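# Fit camshaft into engine case with gears timed

## Task

Push the camshaft's shaft fully into the open front bearing of the free-standing engine case so its large gear engages the small crank gear with correct timing: the small gear's marked tooth has to land in one of the large gear's two marked gaps as they rotate. The engine case must end up still standing upright.

## Robot and tools

Robot: two arms, left_arm and right_arm, each with a two-finger gripper. In the scene frame the origin is at table-top height, midway between the nominal arm bases; +x points out over the table, +z up, and left_arm is on the +y side (image left/right does not follow this). Calibrated bases: left_arm at (-0.036, +0.258, +0.003) m, right_arm at (-0.047, -0.370, +0.024) m, each turned slightly about z. A gripper's fingers extend along its own +z axis and close along its own y axis. The reported end_effector_position is the point between the finger pads, just behind the tips.

Frames: reported hand positions (metres), quaternions (wxyz), velocities and targets are in the scene frame. Offsets you send are along the current Hand target's own axes, not the scene axes.

execute_actions(actions, cameras): actions is a list of actions; each action is a list of up to 15 rows, one row per 1/30 s step; a short action repeats its last row to fill 15 steps. Every row is one list of 14 numbers covering both arms, each in [-1, 1]: dx, dy, dz, rx, ry, rz, opening for left_arm, then the same seven for right_arm. The six pose numbers are an offset measured from that arm's Hand target at the start of the action (every row counts from that same start, not from the row before); 1.0 equals 0.6 m for dx/dy/dz or 180 degrees for the rotation vector rx, ry, rz. Sending the same offset again moves further. Six zeros re-command the current Hand target. Opening is absolute: +1 fully open (about 87 mm between pads), 0 about 43 mm, -0.5 about 18 mm, -1 closed. A 0 in the opening slot is a real command, so always resend the present opening for a gripper you want unchanged. Images come back only if actions is empty or cameras names them (names: cam_head_left, cam_head_right, cam_left_wrist, cam_right_wrist, or ["all"]); an unknown name voids the call. An empty actions list also reports the scene number.

move(target, speed, blend, opening_speed, blocking, cameras): drives grippers in straight lines. target is one 14-number row (same layout, scale and Hand-target-relative offsets as above) or a list of up to 15 such rows, all counted from the same starting Hand targets. speed is m/s, 0.002 to 2.9 (default 0.25), one value or one per row; rotation is capped at twice that in rad/s. blend (m) rounds corners between listed targets; 0 stops at each. opening_speed (0.2 or more per second on the -1..+1 scale) ramps the fingers. A move lasts at least 0.5 s and at most 10 s of path. It does not avoid obstacles or the other arm. The result adds a move: line such as done, off_target, moving, held or fault, plus limits (paced = pose clipped, held = steps withheld). done means at rest within 10 mm and 2 degrees. blocking=false returns after about 0.5 s while the move keeps going.

wait(seconds 0-10): lets time pass holding commands; returns early if a running move ends. stop: brakes a running move. zoom_image(camera, region [x0,y0,x1,y1] pixels, at most 504 by 504) magnifies the newest image of one camera (images are 896x504). read_manual gives only licence text. finished_scene(scene) ends the scene irreversibly; call it only once the camshaft is seated, timed, and the case stands upright without help.

Results: per arm, end_effector_position, end_effector_quat_wxyz, Hand target (the last commanded pose after clipping; next offsets start here), Joint positions (last entry is gripper 0 closed to 1 open), Joint velocities (may be omitted when all are just noise), Joint torques (includes arm weight; joints 1-3 wrap sign at ±28 N m), grip_measured (on the opening scale, possibly off by about 0.043) and Tool commands.

Behaviour: orientation commands are clipped to 40 degrees from the measured orientation each step. Grippers often rest short or below their target, and may tilt, especially at long reach; check pose after each move and send the remaining gap as an offset. Tiny moves may not happen or may go sideways. Avoid paths near an arm's own base. To grip, command an opening about 0.04 below grip_measured at first contact; force is about 20 N per pad. An arm blocked by something keeps pushing until you command its target back past the gripper.

Avoid: dropping the camshaft or releasing it while moving, knocking the case over or off the table, fast or hard contacts, pressing hard on fixed or heavy things, any contact between the two arms or one gripper closing on the other's fingers, and loads on the wrist camera cables. Motors heat when holding loads, stretched out, or pushing against something unreachable; MOTOR HOT appears at 75 °C, a fault folds the arm at 90 °C, and at 100 °C it collapses. Time spent thinking also runs the scene, and loose objects may occasionally be nudged.

Each tool is called after ">>>" by a JSON object that holds its "op" and its "data", one argument or row to a line.

## Session

>>> {"op": "execute_actions", "data": {
  "actions": []
}}

Scene clock: 0.00 s.
left_arm: end_effector_position=(+0.3354, +0.2460, +0.0380) grip_measured=+0.983 end_effector_quat_wxyz=(+0.563, +0.010, +0.826, +0.018) | right_arm: end_effector_position=(+0.3242, -0.4210, +0.0665) grip_measured=+0.982 end_effector_quat_wxyz=(+0.568, +0.098, +0.811, -0.104)
Joint positions: left_arm=[-0.033 1.566 0.327 0.863 -0.09 0.008 0.991] | right_arm=[0.028 1.574 0.336 0.884 0.27 0.038 0.991]
Joint velocities: within noise
Joint torques (N m): no reading
Heat: left arm: 18 °C; right arm: 19 °C.
Hand target: left_arm +0.3385, +0.2458, +0.0432; +0.569, +0.009, +0.822, +0.018 | right_arm +0.3286, -0.4211, +0.0741; +0.578, +0.100, +0.804, -0.103
Tool commands: left_gripper/opening=+1.0 right_gripper/opening=+1.0

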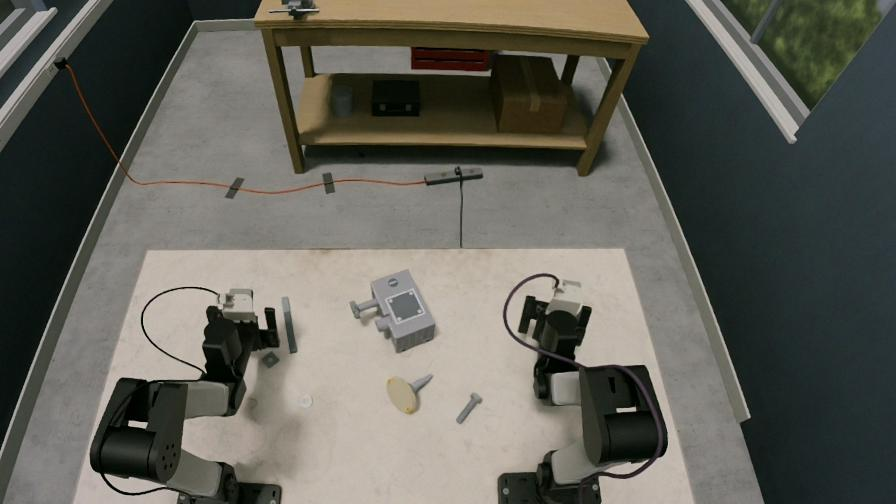

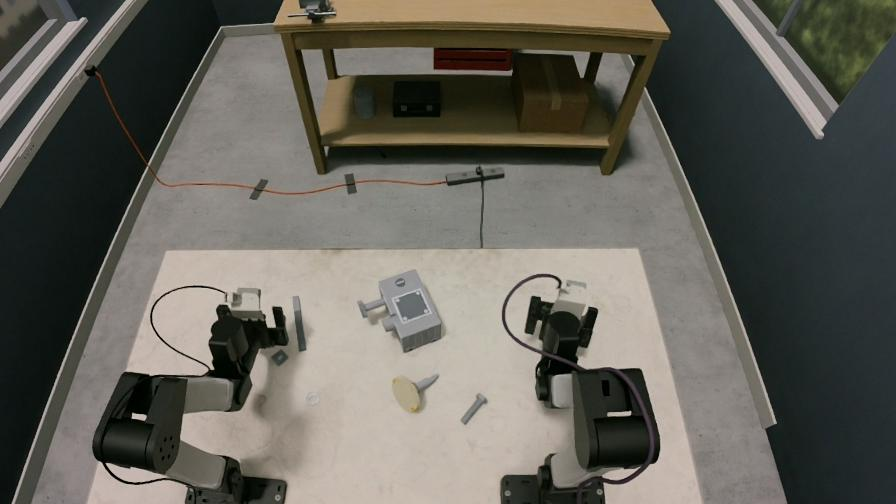

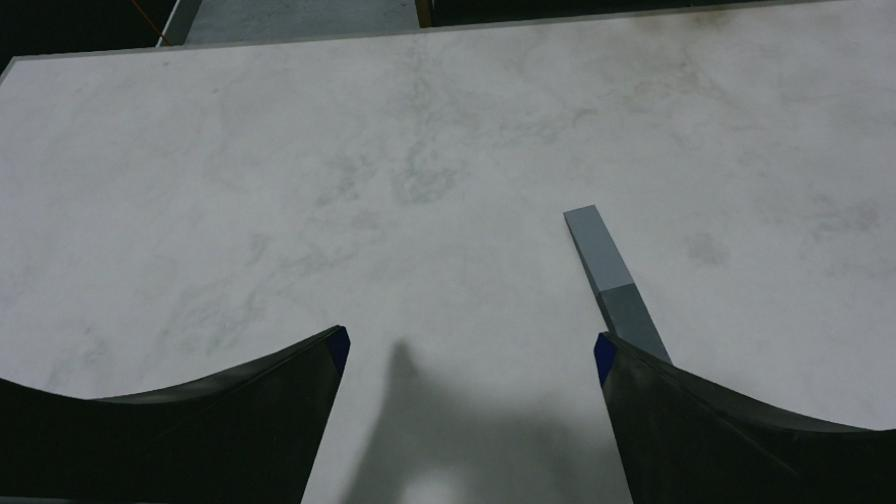

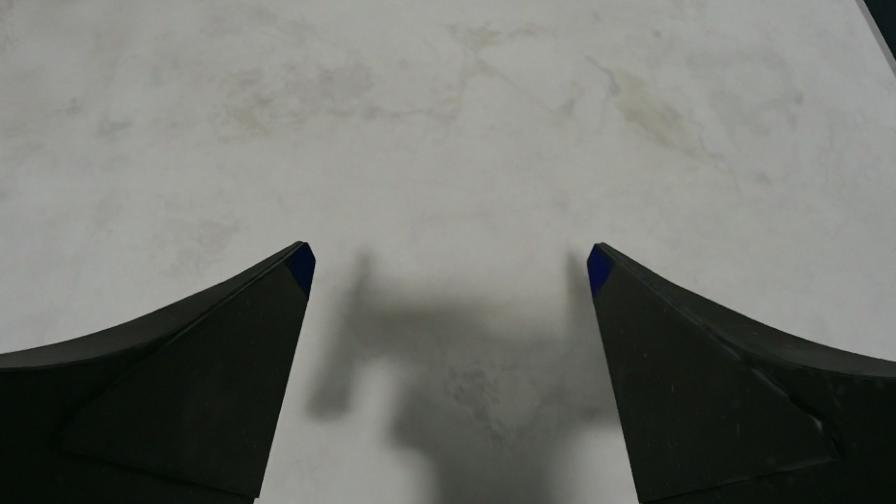

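>>> {"op": "zoom_image", "data": {
  "camera": "cam_head_right",
  "region": [330, 250, 510, 440]
}}

>>> {"op": "zoom_image", "data": {
  "camera": "cam_head_left",
  "region": [230, 250, 510, 440]
}}

>>> {"op": "zoom_image", "data": {
  "camera": "cam_head_left",
  "region": [370, 360, 450, 420]
}}

>>> {"op": "zoom_image", "data": {
  "camera": "cam_head_right",
  "region": [345, 260, 455, 360]
}}

Scaled by 2.653 from the camera's 896x504 image, which has a finer 1280x720 frame.

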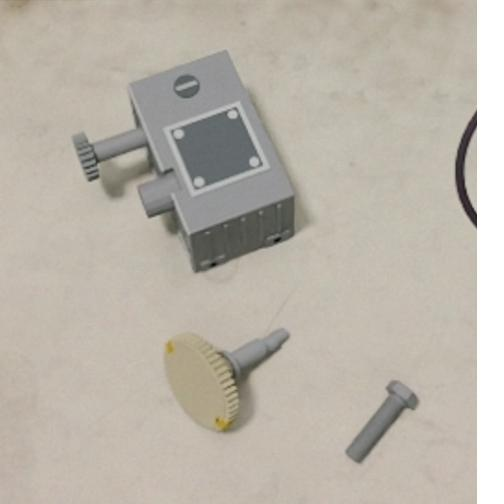

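Scaled by 1.800 from the camera's 896x504 image, which has a finer 1280x720 frame.

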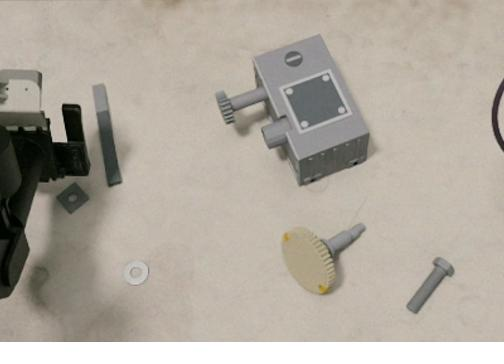

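Scaled by 6.300 from the camera's 896x504 image, which has a finer 1280x720 frame.

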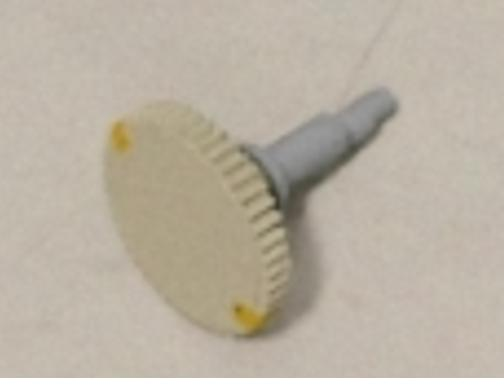

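Scaled by 4.582 from the camera's 896x504 image, which has a finer 1280x720 frame.

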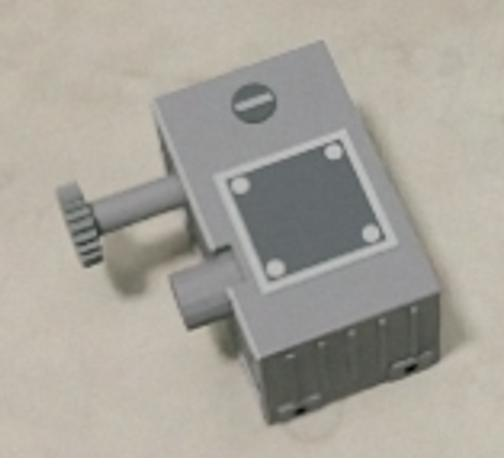

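>>> {"op": "move", "data": {
  "target": [
    [-0.187,0,-0.07,0,0,0,1,0,0,0,0,0,0,1],
    [-0.082,-0.327,-0.385,0.235,0.127,0.152,1,0,0,0,0,0,0,1]
  ],
  "blend": [0.04,0],
  "speed": 0.3,
  "cameras": ["all"]
}}

Scene clock: 66.63 s.
left_arm: end_effector_position=(+0.1416, +0.0474, +0.1566) grip_measured=+0.983 end_effector_quat_wxyz=(+0.339, +0.395, +0.842, -0.139) | right_arm: end_effector_position=(+0.3242, -0.4210, +0.0665) grip_measured=+0.982 end_effector_quat_wxyz=(+0.568, +0.098, +0.811, -0.104)
Joint positions: left_arm=[-0.859 1.035 0.891 -0.677 -0.052 -0.006 0.991] | right_arm=[0.028 1.574 0.336 0.884 0.27 0.038 0.991]
Joint torques (N m): left_arm=[-1.03 -1.1 7.98 1.58 0.11 -0.09] | right_arm=[-0.1 -4.31 5.85 2.38 0.15 0.07]
Heat: left arm: 25 °C; right arm: 27 °C.
Hand target: left_arm +0.1405, +0.0437, +0.1625; +0.339, +0.395, +0.841, -0.144 | right_arm +0.3286, -0.4211, +0.0741; +0.578, +0.100, +0.804, -0.103
Off the commanded pose: left_arm 0.007 m, 1 deg | right_arm 0.009 m, 1 deg.
move: done

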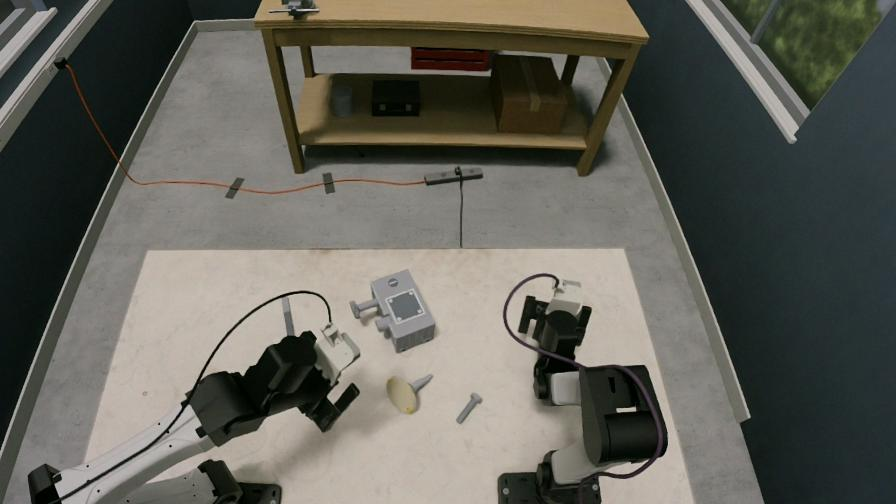

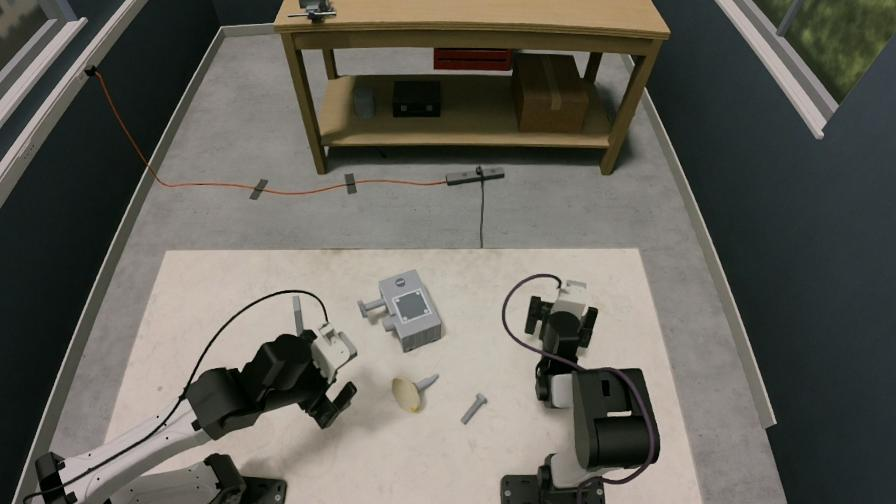

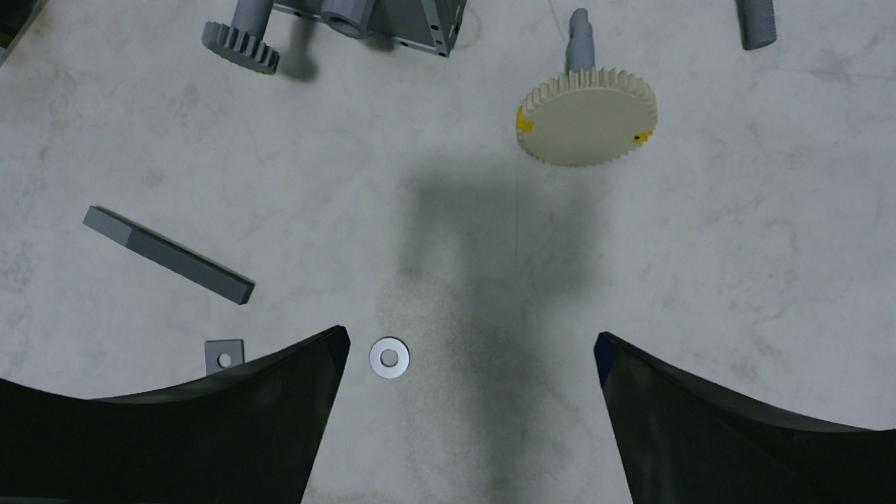

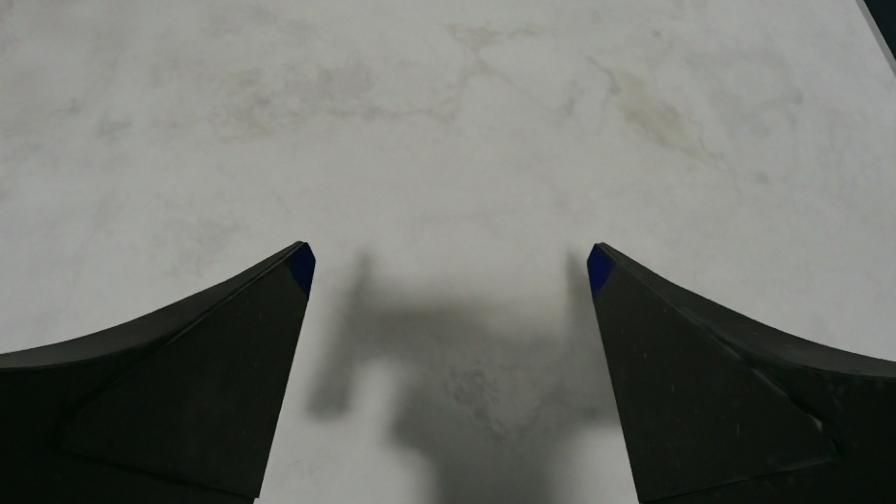

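>>> {"op": "zoom_image", "data": {
  "camera": "cam_left_wrist",
  "region": [490, 0, 690, 180]
}}

>>> {"op": "zoom_image", "data": {
  "camera": "cam_left_wrist",
  "region": [180, 0, 480, 110]
}}

Scaled by 2.520 from the camera's 896x504 image, which has a finer 1280x720 frame.

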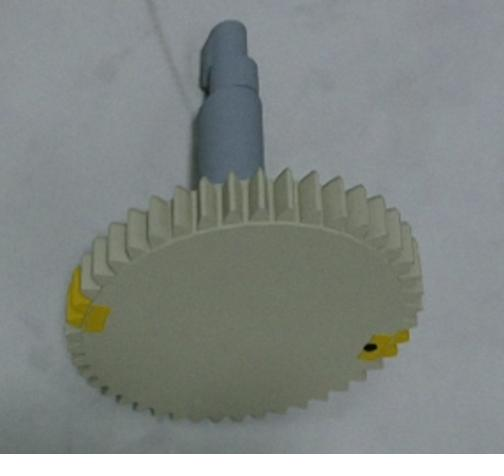

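Scaled by 1.680 from the camera's 896x504 image, which has a finer 1280x720 frame.

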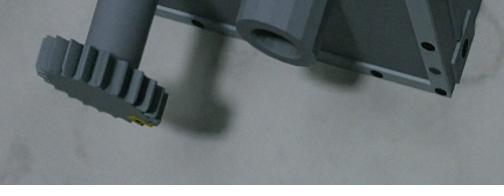

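>>> {"op": "move", "data": {
  "target": [0.045,0.158,0.091,-0.093,-0.279,-0.638,1,0,0,0,0,0,0,1],
  "speed": 0.5,
  "cameras": ["all"]
}}

>>> {"op": "zoom_image", "data": {
  "camera": "cam_left_wrist",
  "region": [300, 100, 700, 320]
}}

Scene clock: 125.77 s.
left_arm: end_effector_position=(+0.2217, +0.0967, +0.0972) grip_measured=+0.983 end_effector_quat_wxyz=(-0.378, +0.594, -0.605, +0.371) | right_arm: end_effector_position=(+0.3242, -0.4210, +0.0665) grip_measured=+0.982 end_effector_quat_wxyz=(+0.568, +0.098, +0.811, -0.104)
Joint positions: left_arm=[-0.831 0.983 0.263 0.07 -0.761 -2.035 0.991] | right_arm=[0.028 1.574 0.336 0.884 0.27 0.038 0.991]
Joint torques (N m): left_arm=[-1.06 -0.43 7.42 1.67 -0.36 0] | right_arm=[-0.09 -4.3 5.85 2.39 0.15 0.07]
Heat: left arm: 25 °C; right arm: 30 °C.
Hand target: left_arm +0.2255, +0.0924, +0.1068; -0.381, +0.595, -0.596, +0.381 | right_arm +0.3286, -0.4211, +0.0741; +0.578, +0.100, +0.804, -0.103
Off the commanded pose: left_arm 0.011 m, 2 deg | right_arm 0.009 m, 1 deg.
move: off_target (left_arm)

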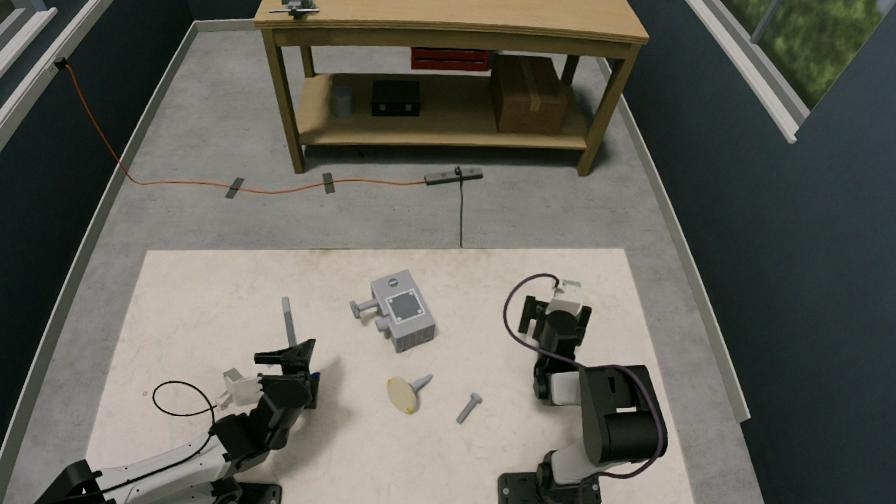

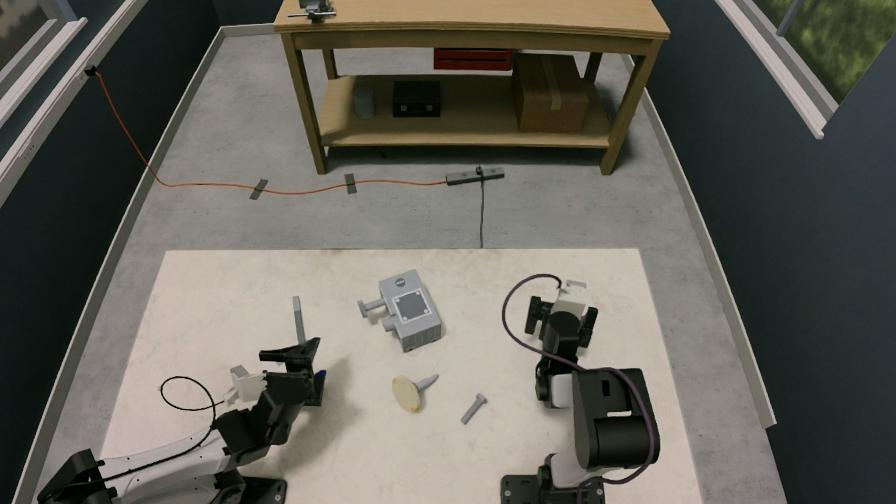

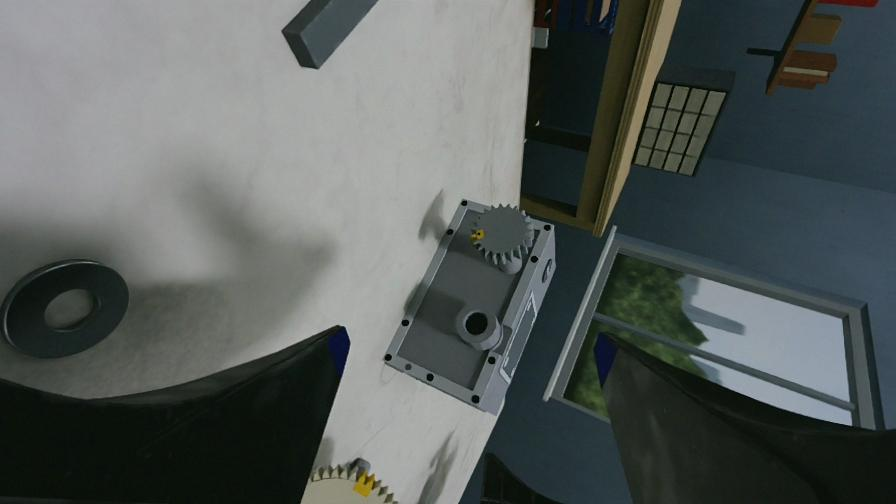

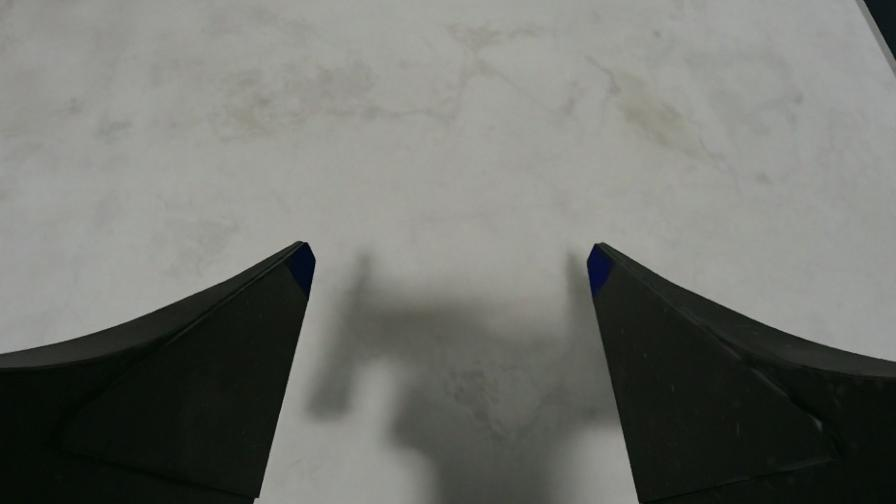

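Scaled by 1.260 from the camera's 896x504 image, which has a finer 1280x720 frame.

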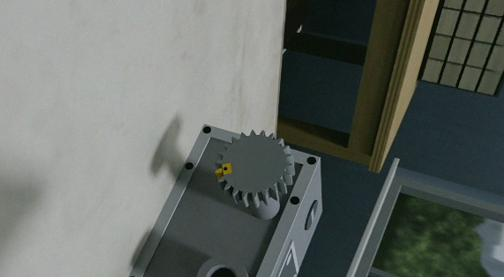

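>>> {"op": "move", "data": {
  "target": [
    [0,0,0,0,0,0,1,-0.127,0,-0.042,0,0,0,1],
    [0,0,0,0,0,0,1,-0.006,0.385,-0.504,-0.309,0.172,-0.212,1]
  ],
  "blend": [0.04,0],
  "speed": 0.35,
  "cameras": ["all"]
}}

>>> {"op": "zoom_image", "data": {
  "camera": "cam_right_wrist",
  "region": [250, 50, 650, 350]
}}

Scene clock: 196.90 s.
left_arm: end_effector_position=(+0.2217, +0.0968, +0.0973) grip_measured=+0.983 end_effector_quat_wxyz=(-0.378, +0.594, -0.605, +0.371) | right_arm: end_effector_position=(+0.1183, -0.1250, +0.1479) grip_measured=+0.982 end_effector_quat_wxyz=(+0.262, -0.409, +0.867, +0.113)
Joint positions: left_arm=[-0.831 0.983 0.263 0.07 -0.762 -2.036 0.991] | right_arm=[1.061 1.277 0.995 -0.716 0.094 0.109 0.991]
Joint torques (N m): left_arm=[-1.06 -0.42 7.42 1.67 -0.35 -0.01] | right_arm=[0.4 -2.96 10.37 1.73 0.05 0.18]
Heat: left arm: 28 °C; right arm: 32 °C.
Hand target: left_arm +0.2255, +0.0925, +0.1068; -0.381, +0.595, -0.596, +0.381 | right_arm +0.1194, -0.1151, +0.1600; +0.272, -0.405, +0.864, +0.127
Off the commanded pose: left_arm 0.011 m, 1 deg | right_arm 0.016 m, 2 deg.
move: off_target (left_arm, right_arm)

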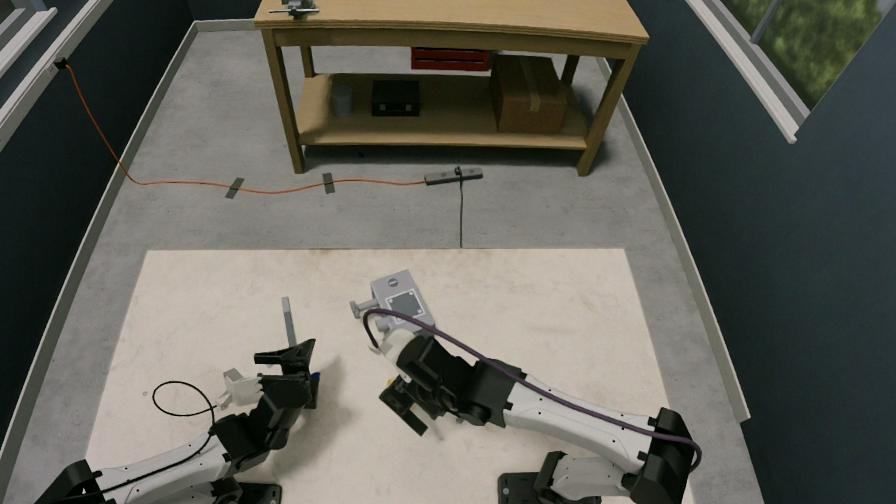

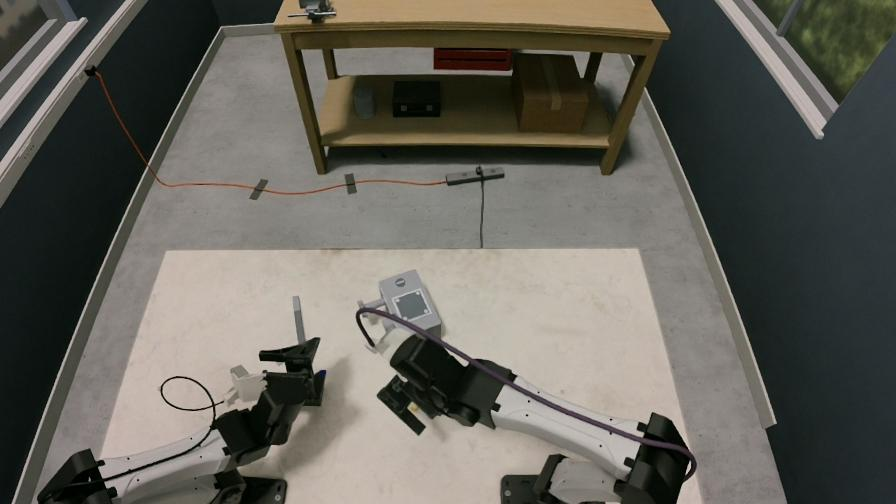

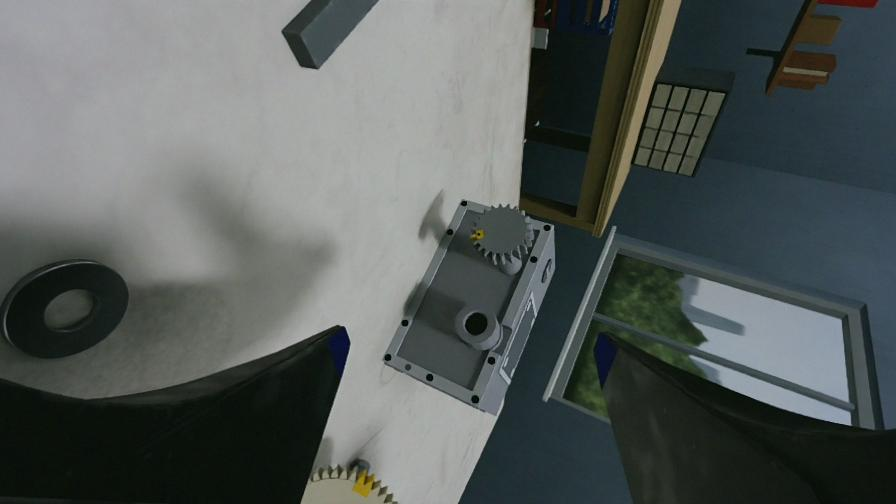

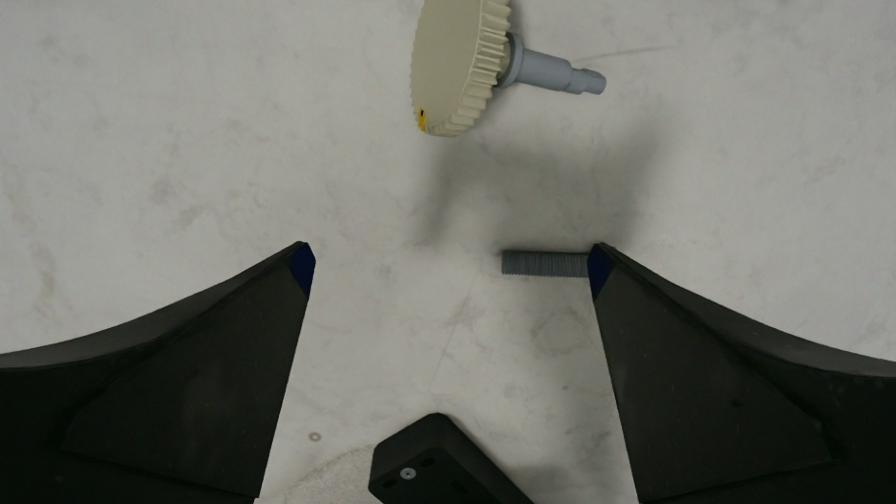

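Scaled by 1.260 from the camera's 896x504 image, which has a finer 1280x720 frame.

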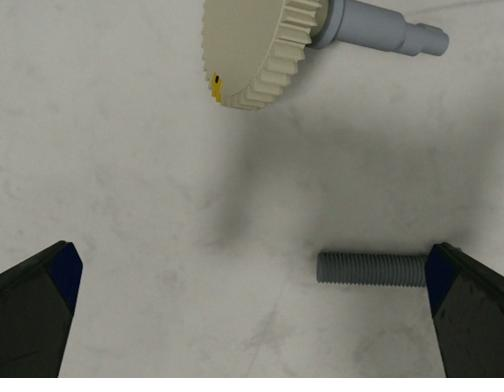

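>>> {"op": "move", "data": {
  "target": [0,0,0,0,0,0,1,0.082,-0.036,0.063,-0.087,-0.106,0.152,0.5],
  "speed": 0.25,
  "cameras": ["cam_head_left","cam_left_wrist","cam_right_wrist"]
}}

>>> {"op": "zoom_image", "data": {
  "camera": "cam_right_wrist",
  "region": [250, 0, 650, 350]
}}

Scene clock: 242.93 s.
left_arm: end_effector_position=(+0.2217, +0.0968, +0.0973) grip_measured=+0.983 end_effector_quat_wxyz=(-0.378, +0.594, -0.605, +0.371) | right_arm: end_effector_position=(+0.1228, -0.1437, +0.1004) grip_measured=+0.500 end_effector_quat_wxyz=(+0.311, -0.203, +0.856, +0.360)
Joint positions: left_arm=[-0.831 0.983 0.263 0.07 -0.762 -2.036 0.991] | right_arm=[0.697 0.965 0.374 -0.034 -0.362 0.377 0.75]
Joint torques (N m): left_arm=[-1.03 -0.43 7.39 1.66 -0.34 0] | right_arm=[-0.73 -1.47 5.86 2.43 -0.08 0.14]
Heat: left arm: 30 °C; right arm: 29 °C.
Hand target: left_arm +0.2255, +0.0925, +0.1068; -0.381, +0.595, -0.596, +0.381 | right_arm +0.1241, -0.1432, +0.1010; +0.315, -0.198, +0.853, +0.367
Off the commanded pose: left_arm 0.011 m, 1 deg | right_arm 0.001 m, 1 deg.
move: off_target (left_arm)
Images, in order (width x height): cam_head_left 896x504, cam_left_wrist 896x504, cam_right_wrist 896x504.

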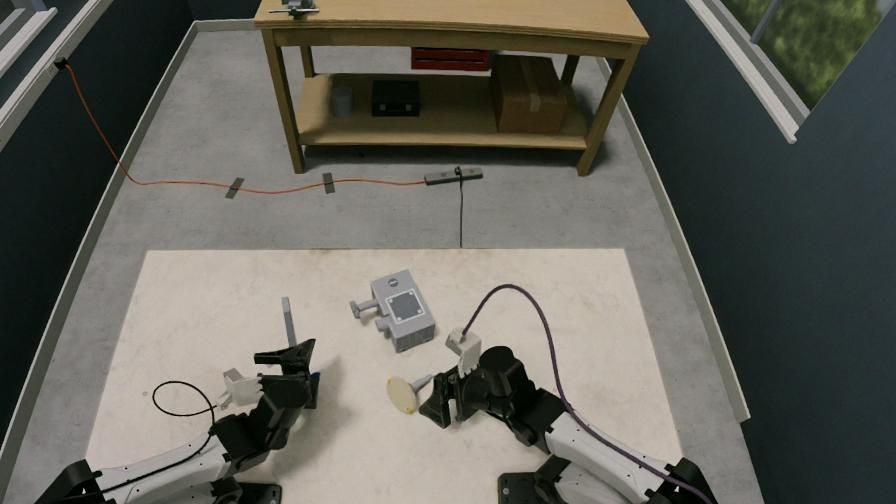

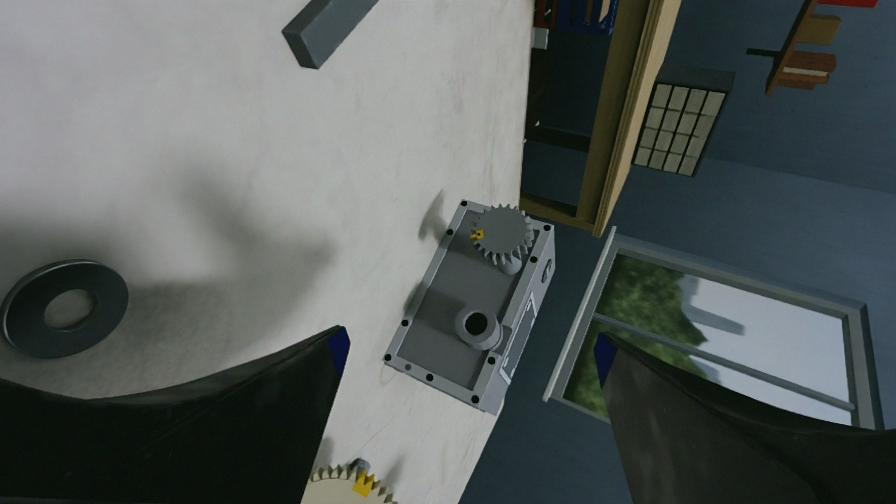

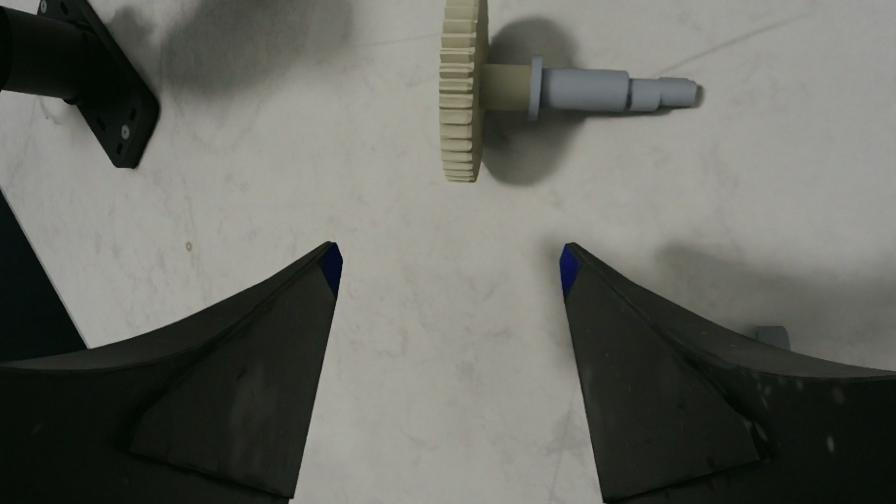

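Scaled by 1.260 from the camera's 896x504 image, which has a finer 1280x720 frame.

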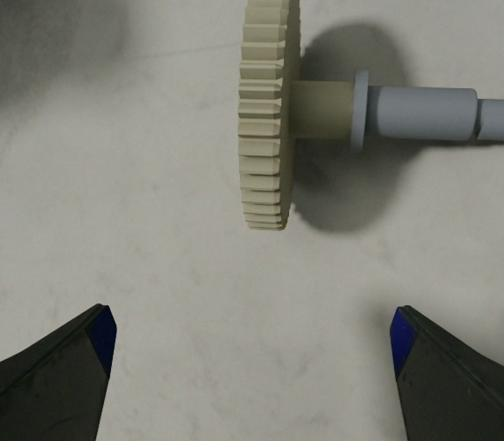

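>>> {"op": "move", "data": {
  "target": [0,0,0,0,0,0,1,0,-0.006,0.037,0,0,0,0.4],
  "speed": 0.15,
  "cameras": ["cam_head_left","cam_right_wrist"]
}}

>>> {"op": "zoom_image", "data": {
  "camera": "cam_head_left",
  "region": [370, 340, 490, 440]
}}

Scene clock: 259.63 s.
left_arm: end_effector_position=(+0.2217, +0.0968, +0.0973) grip_measured=+0.983 end_effector_quat_wxyz=(-0.378, +0.594, -0.605, +0.371) | right_arm: end_effector_position=(+0.1358, -0.1301, +0.0901) grip_measured=+0.400 end_effector_quat_wxyz=(+0.312, -0.199, +0.854, +0.366)
Joint positions: left_arm=[-0.831 0.983 0.263 0.07 -0.762 -2.036 0.991] | right_arm=[0.706 1.101 0.374 0.116 -0.359 0.394 0.7]
Joint torques (N m): left_arm=[-1.05 -0.4 7.41 1.67 -0.35 0] | right_arm=[0.61 -1.59 5.3 2.46 0.11 0.12]
Heat: left arm: 30 °C; right arm: 30 °C.
Hand target: left_arm +0.2255, +0.0925, +0.1068; -0.381, +0.595, -0.596, +0.381 | right_arm +0.1348, -0.1289, +0.0874; +0.315, -0.198, +0.853, +0.367
Off the commanded pose: left_arm 0.011 m, 1 deg | right_arm 0.003 m, 0 deg.
move: off_target (left_arm)
Images, in order (width x height): cam_head_left 896x504, cam_right_wrist 896x504.

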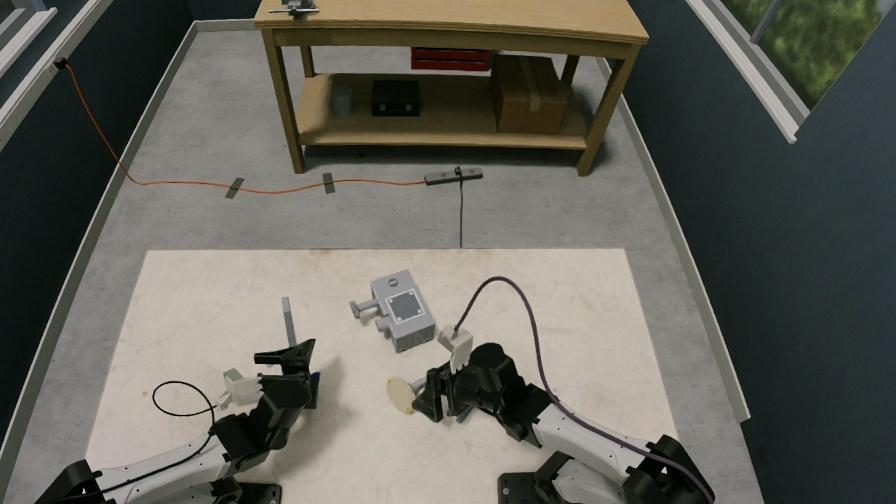

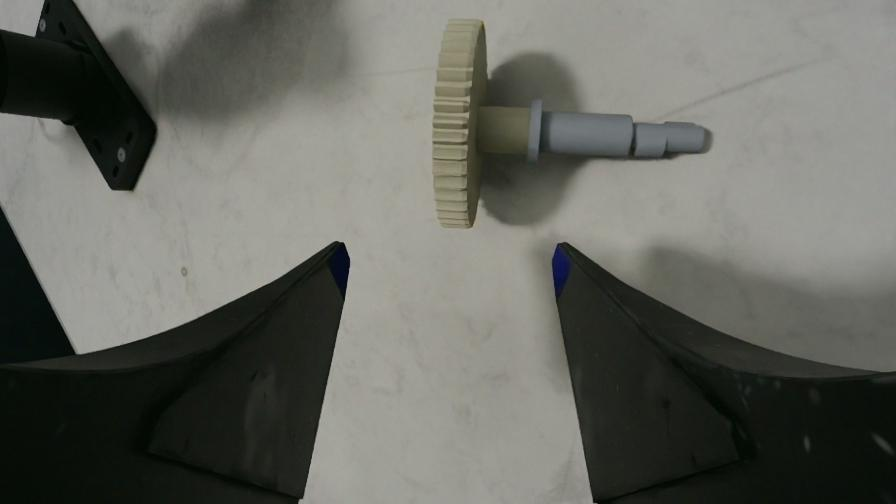

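Scaled by 4.200 from the camera's 896x504 image, which has a finer 1280x720 frame.

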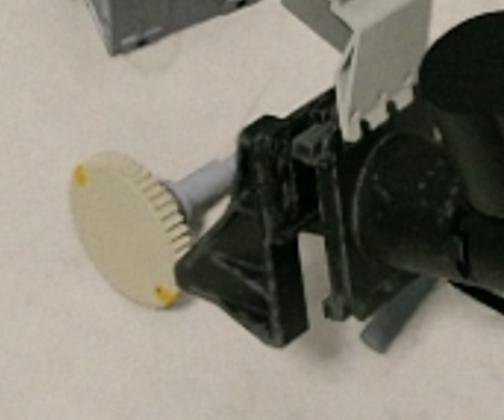

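>>> {"op": "move", "data": {
  "target": [
    [0,0,0,0,0,0,1,0,-0.003,0.032,0,0,0,0.4],
    [0,0,0,0,0,0,1,0,-0.003,0.032,0,0,0,-0.8]
  ],
  "speed": 0.12,
  "opening_speed": 0.8,
  "cameras": ["cam_head_left","cam_right_wrist"]
}}

>>> {"op": "zoom_image", "data": {
  "camera": "cam_head_left",
  "region": [370, 340, 490, 440]
}}

Scene clock: 271.10 s.
left_arm: end_effector_position=(+0.2217, +0.0968, +0.0973) grip_measured=+0.983 end_effector_quat_wxyz=(-0.378, +0.594, -0.605, +0.371) | right_arm: end_effector_position=(+0.1423, -0.1187, +0.0750) grip_measured=-0.800 end_effector_quat_wxyz=(+0.308, -0.199, +0.856, +0.364)
Joint positions: left_arm=[-0.831 0.983 0.263 0.07 -0.762 -2.036 0.991] | right_arm=[0.731 1.225 0.374 0.235 -0.338 0.41 0.1]
Joint velocities: left_arm=[-0.002 0.002 -0.012 -0.081 0.154 0.007 -0.013] | right_arm=[within noise]
Joint torques (N m): left_arm=[-1.05 -0.42 7.39 1.67 -0.34 0] | right_arm=[0.62 -2.06 5.9 2.47 0.11 0.11]
Heat: left arm: 30 °C; right arm: 31 °C.
Hand target: left_arm +0.2255, +0.0925, +0.1068; -0.381, +0.595, -0.596, +0.381 | right_arm +0.1434, -0.1157, +0.0762; +0.315, -0.198, +0.853, +0.367
Off the commanded pose: left_arm 0.011 m, 1 deg | right_arm 0.003 m, 1 deg.
move: off_target (left_arm)
Images, in order (width x height): cam_head_left 896x504, cam_right_wrist 896x504.

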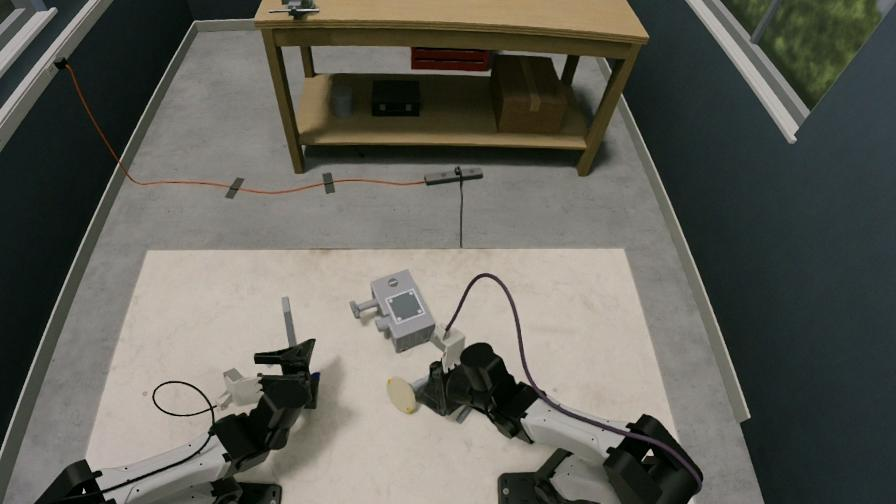

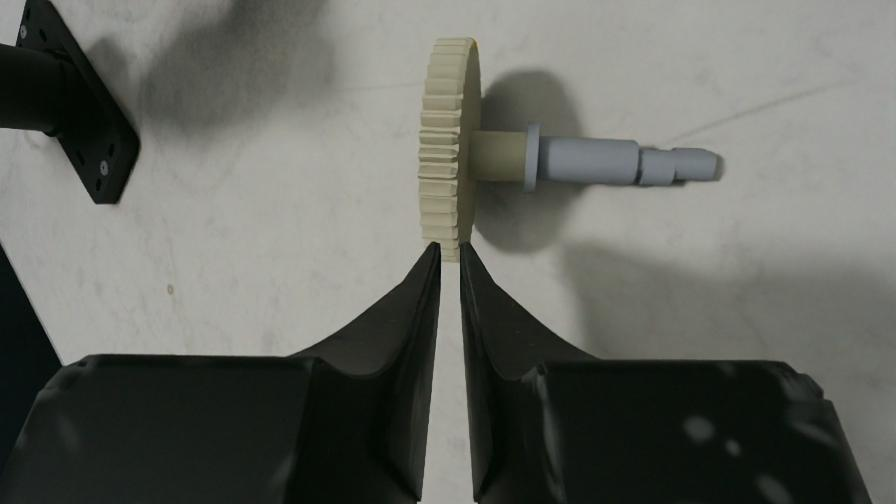

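Scaled by 4.200 from the camera's 896x504 image, which has a finer 1280x720 frame.

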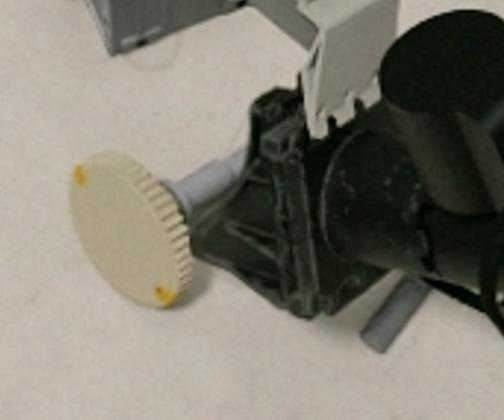

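>>> {"op": "move", "data": {
  "target": [
    [0,0,0,0,0,0,1,0,0,0,0,0,0,0.1],
    [0,0,0,0,0,0,1,0.013,-0.001,0.027,0,0,0,0.1]
  ],
  "speed": 0.12,
  "cameras": ["cam_head_left","cam_right_wrist"]
}}

>>> {"op": "zoom_image", "data": {
  "camera": "cam_head_left",
  "region": [370, 340, 490, 440]
}}

Scene clock: 284.93 s.
left_arm: end_effector_position=(+0.2217, +0.0968, +0.0973) grip_measured=+0.983 end_effector_quat_wxyz=(-0.378, +0.594, -0.605, +0.371) | right_arm: end_effector_position=(+0.1462, -0.1052, +0.0647) grip_measured=+0.100 end_effector_quat_wxyz=(+0.312, -0.199, +0.854, +0.366)
Joint positions: left_arm=[-0.831 0.983 0.263 0.07 -0.762 -2.036 0.991] | right_arm=[0.769 1.326 0.374 0.353 -0.308 0.432 0.55]
Joint torques (N m): left_arm=[-1.05 -0.42 7.41 1.68 -0.35 0.01] | right_arm=[0.59 -2.41 4.56 2.48 0.12 0.11]
Heat: left arm: 30 °C; right arm: 32 °C.
Hand target: left_arm +0.2255, +0.0925, +0.1068; -0.381, +0.595, -0.596, +0.381 | right_arm +0.1444, -0.1047, +0.0620; +0.315, -0.198, +0.853, +0.367
Off the commanded pose: left_arm 0.011 m, 1 deg | right_arm 0.003 m, 0 deg.
move: off_target (left_arm)
Images, in order (width x height): cam_head_left 896x504, cam_right_wrist 896x504.

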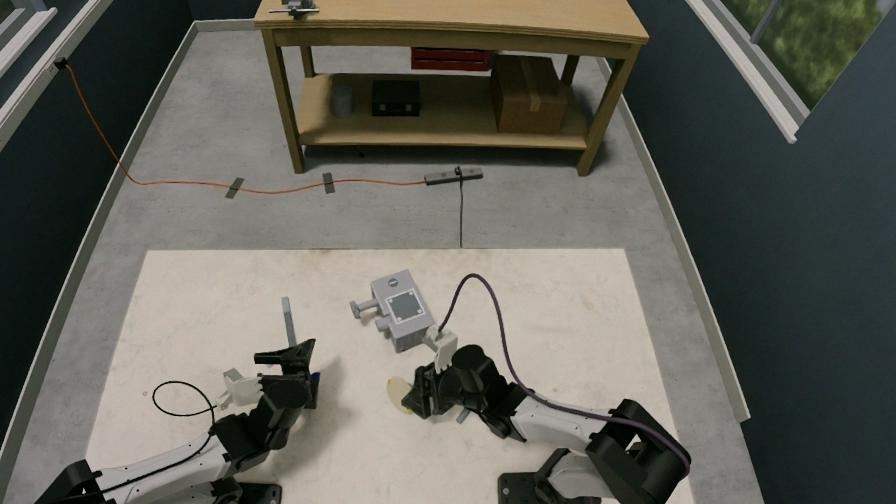

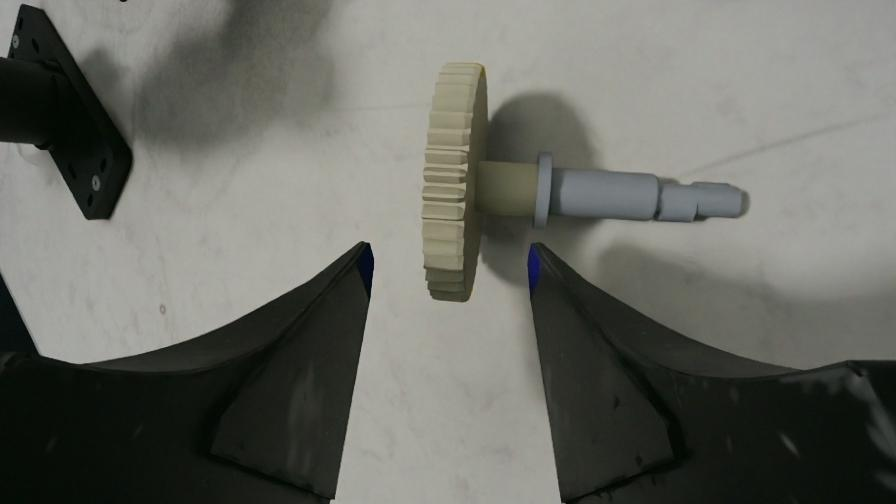

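Scaled by 4.200 from the camera's 896x504 image, which has a finer 1280x720 frame.

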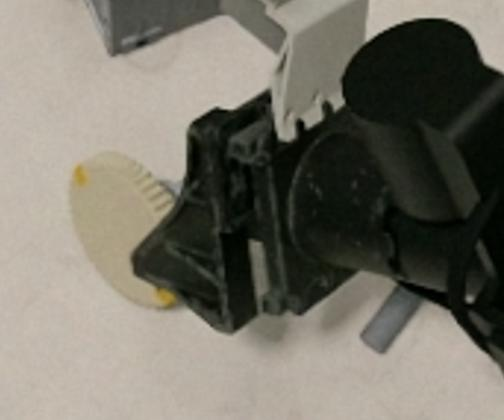

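>>> {"op": "move", "data": {
  "target": [0,0,0,0,0,0,1,0,0,0,0,0,0,-0.85],
  "opening_speed": 0.8,
  "cameras": ["cam_head_left","cam_right_wrist"]
}}

>>> {"op": "zoom_image", "data": {
  "camera": "cam_head_left",
  "region": [370, 340, 490, 440]
}}

Scene clock: 295.03 s.
left_arm: end_effector_position=(+0.2217, +0.0968, +0.0973) grip_measured=+0.983 end_effector_quat_wxyz=(-0.378, +0.594, -0.605, +0.371) | right_arm: end_effector_position=(+0.1472, -0.1046, +0.0658) grip_measured=-0.644 end_effector_quat_wxyz=(+0.315, -0.199, +0.852, +0.367)
Joint positions: left_arm=[-0.831 0.983 0.263 0.07 -0.762 -2.036 0.991] | right_arm=[0.769 1.326 0.374 0.36 -0.306 0.432 0.178]
Joint torques (N m): left_arm=[-1.02 -0.4 7.41 1.67 -0.35 0] | right_arm=[0.64 -2.5 4.44 2.42 0.1 0.11]
Heat: left arm: 31 °C; right arm: 32 °C.
Hand target: left_arm +0.2255, +0.0925, +0.1068; -0.381, +0.595, -0.596, +0.381 | right_arm +0.1444, -0.1047, +0.0620; +0.315, -0.198, +0.853, +0.367
Off the commanded pose: left_arm 0.011 m, 1 deg | right_arm 0.005 m, 0 deg.
move: off_target (left_arm)
Images, in order (width x height): cam_head_left 896x504, cam_right_wrist 896x504.

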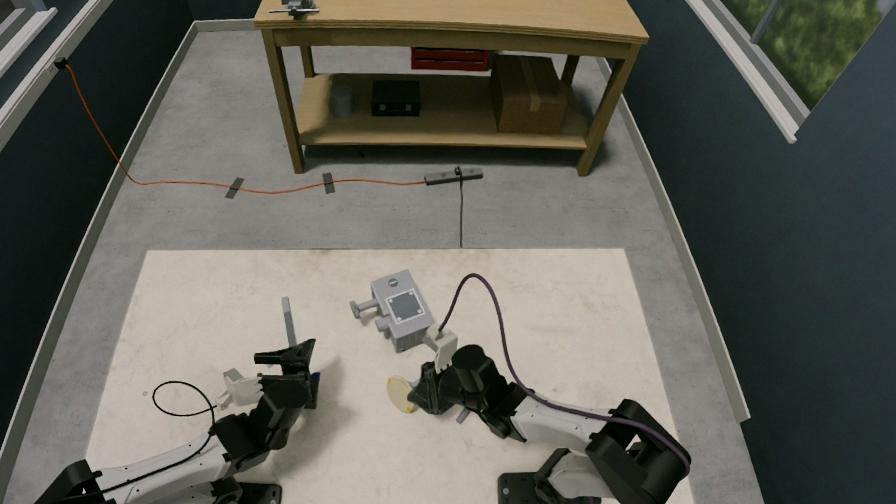

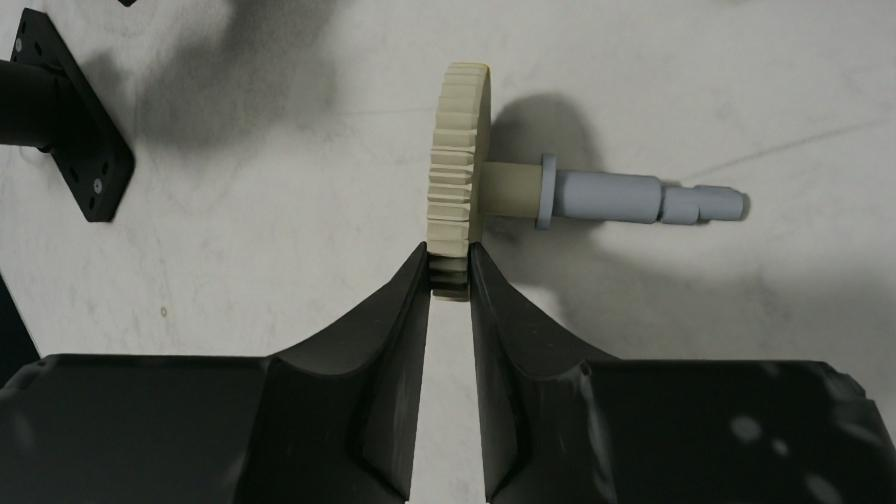

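Scaled by 4.200 from the camera's 896x504 image, which has a finer 1280x720 frame.

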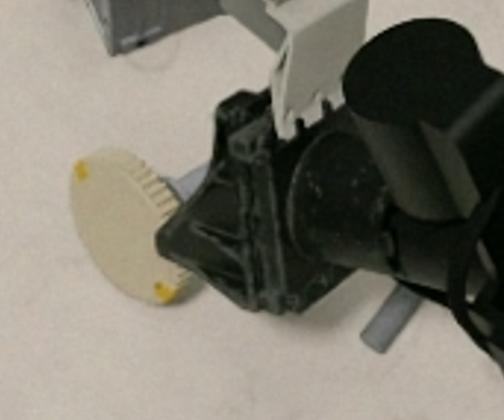

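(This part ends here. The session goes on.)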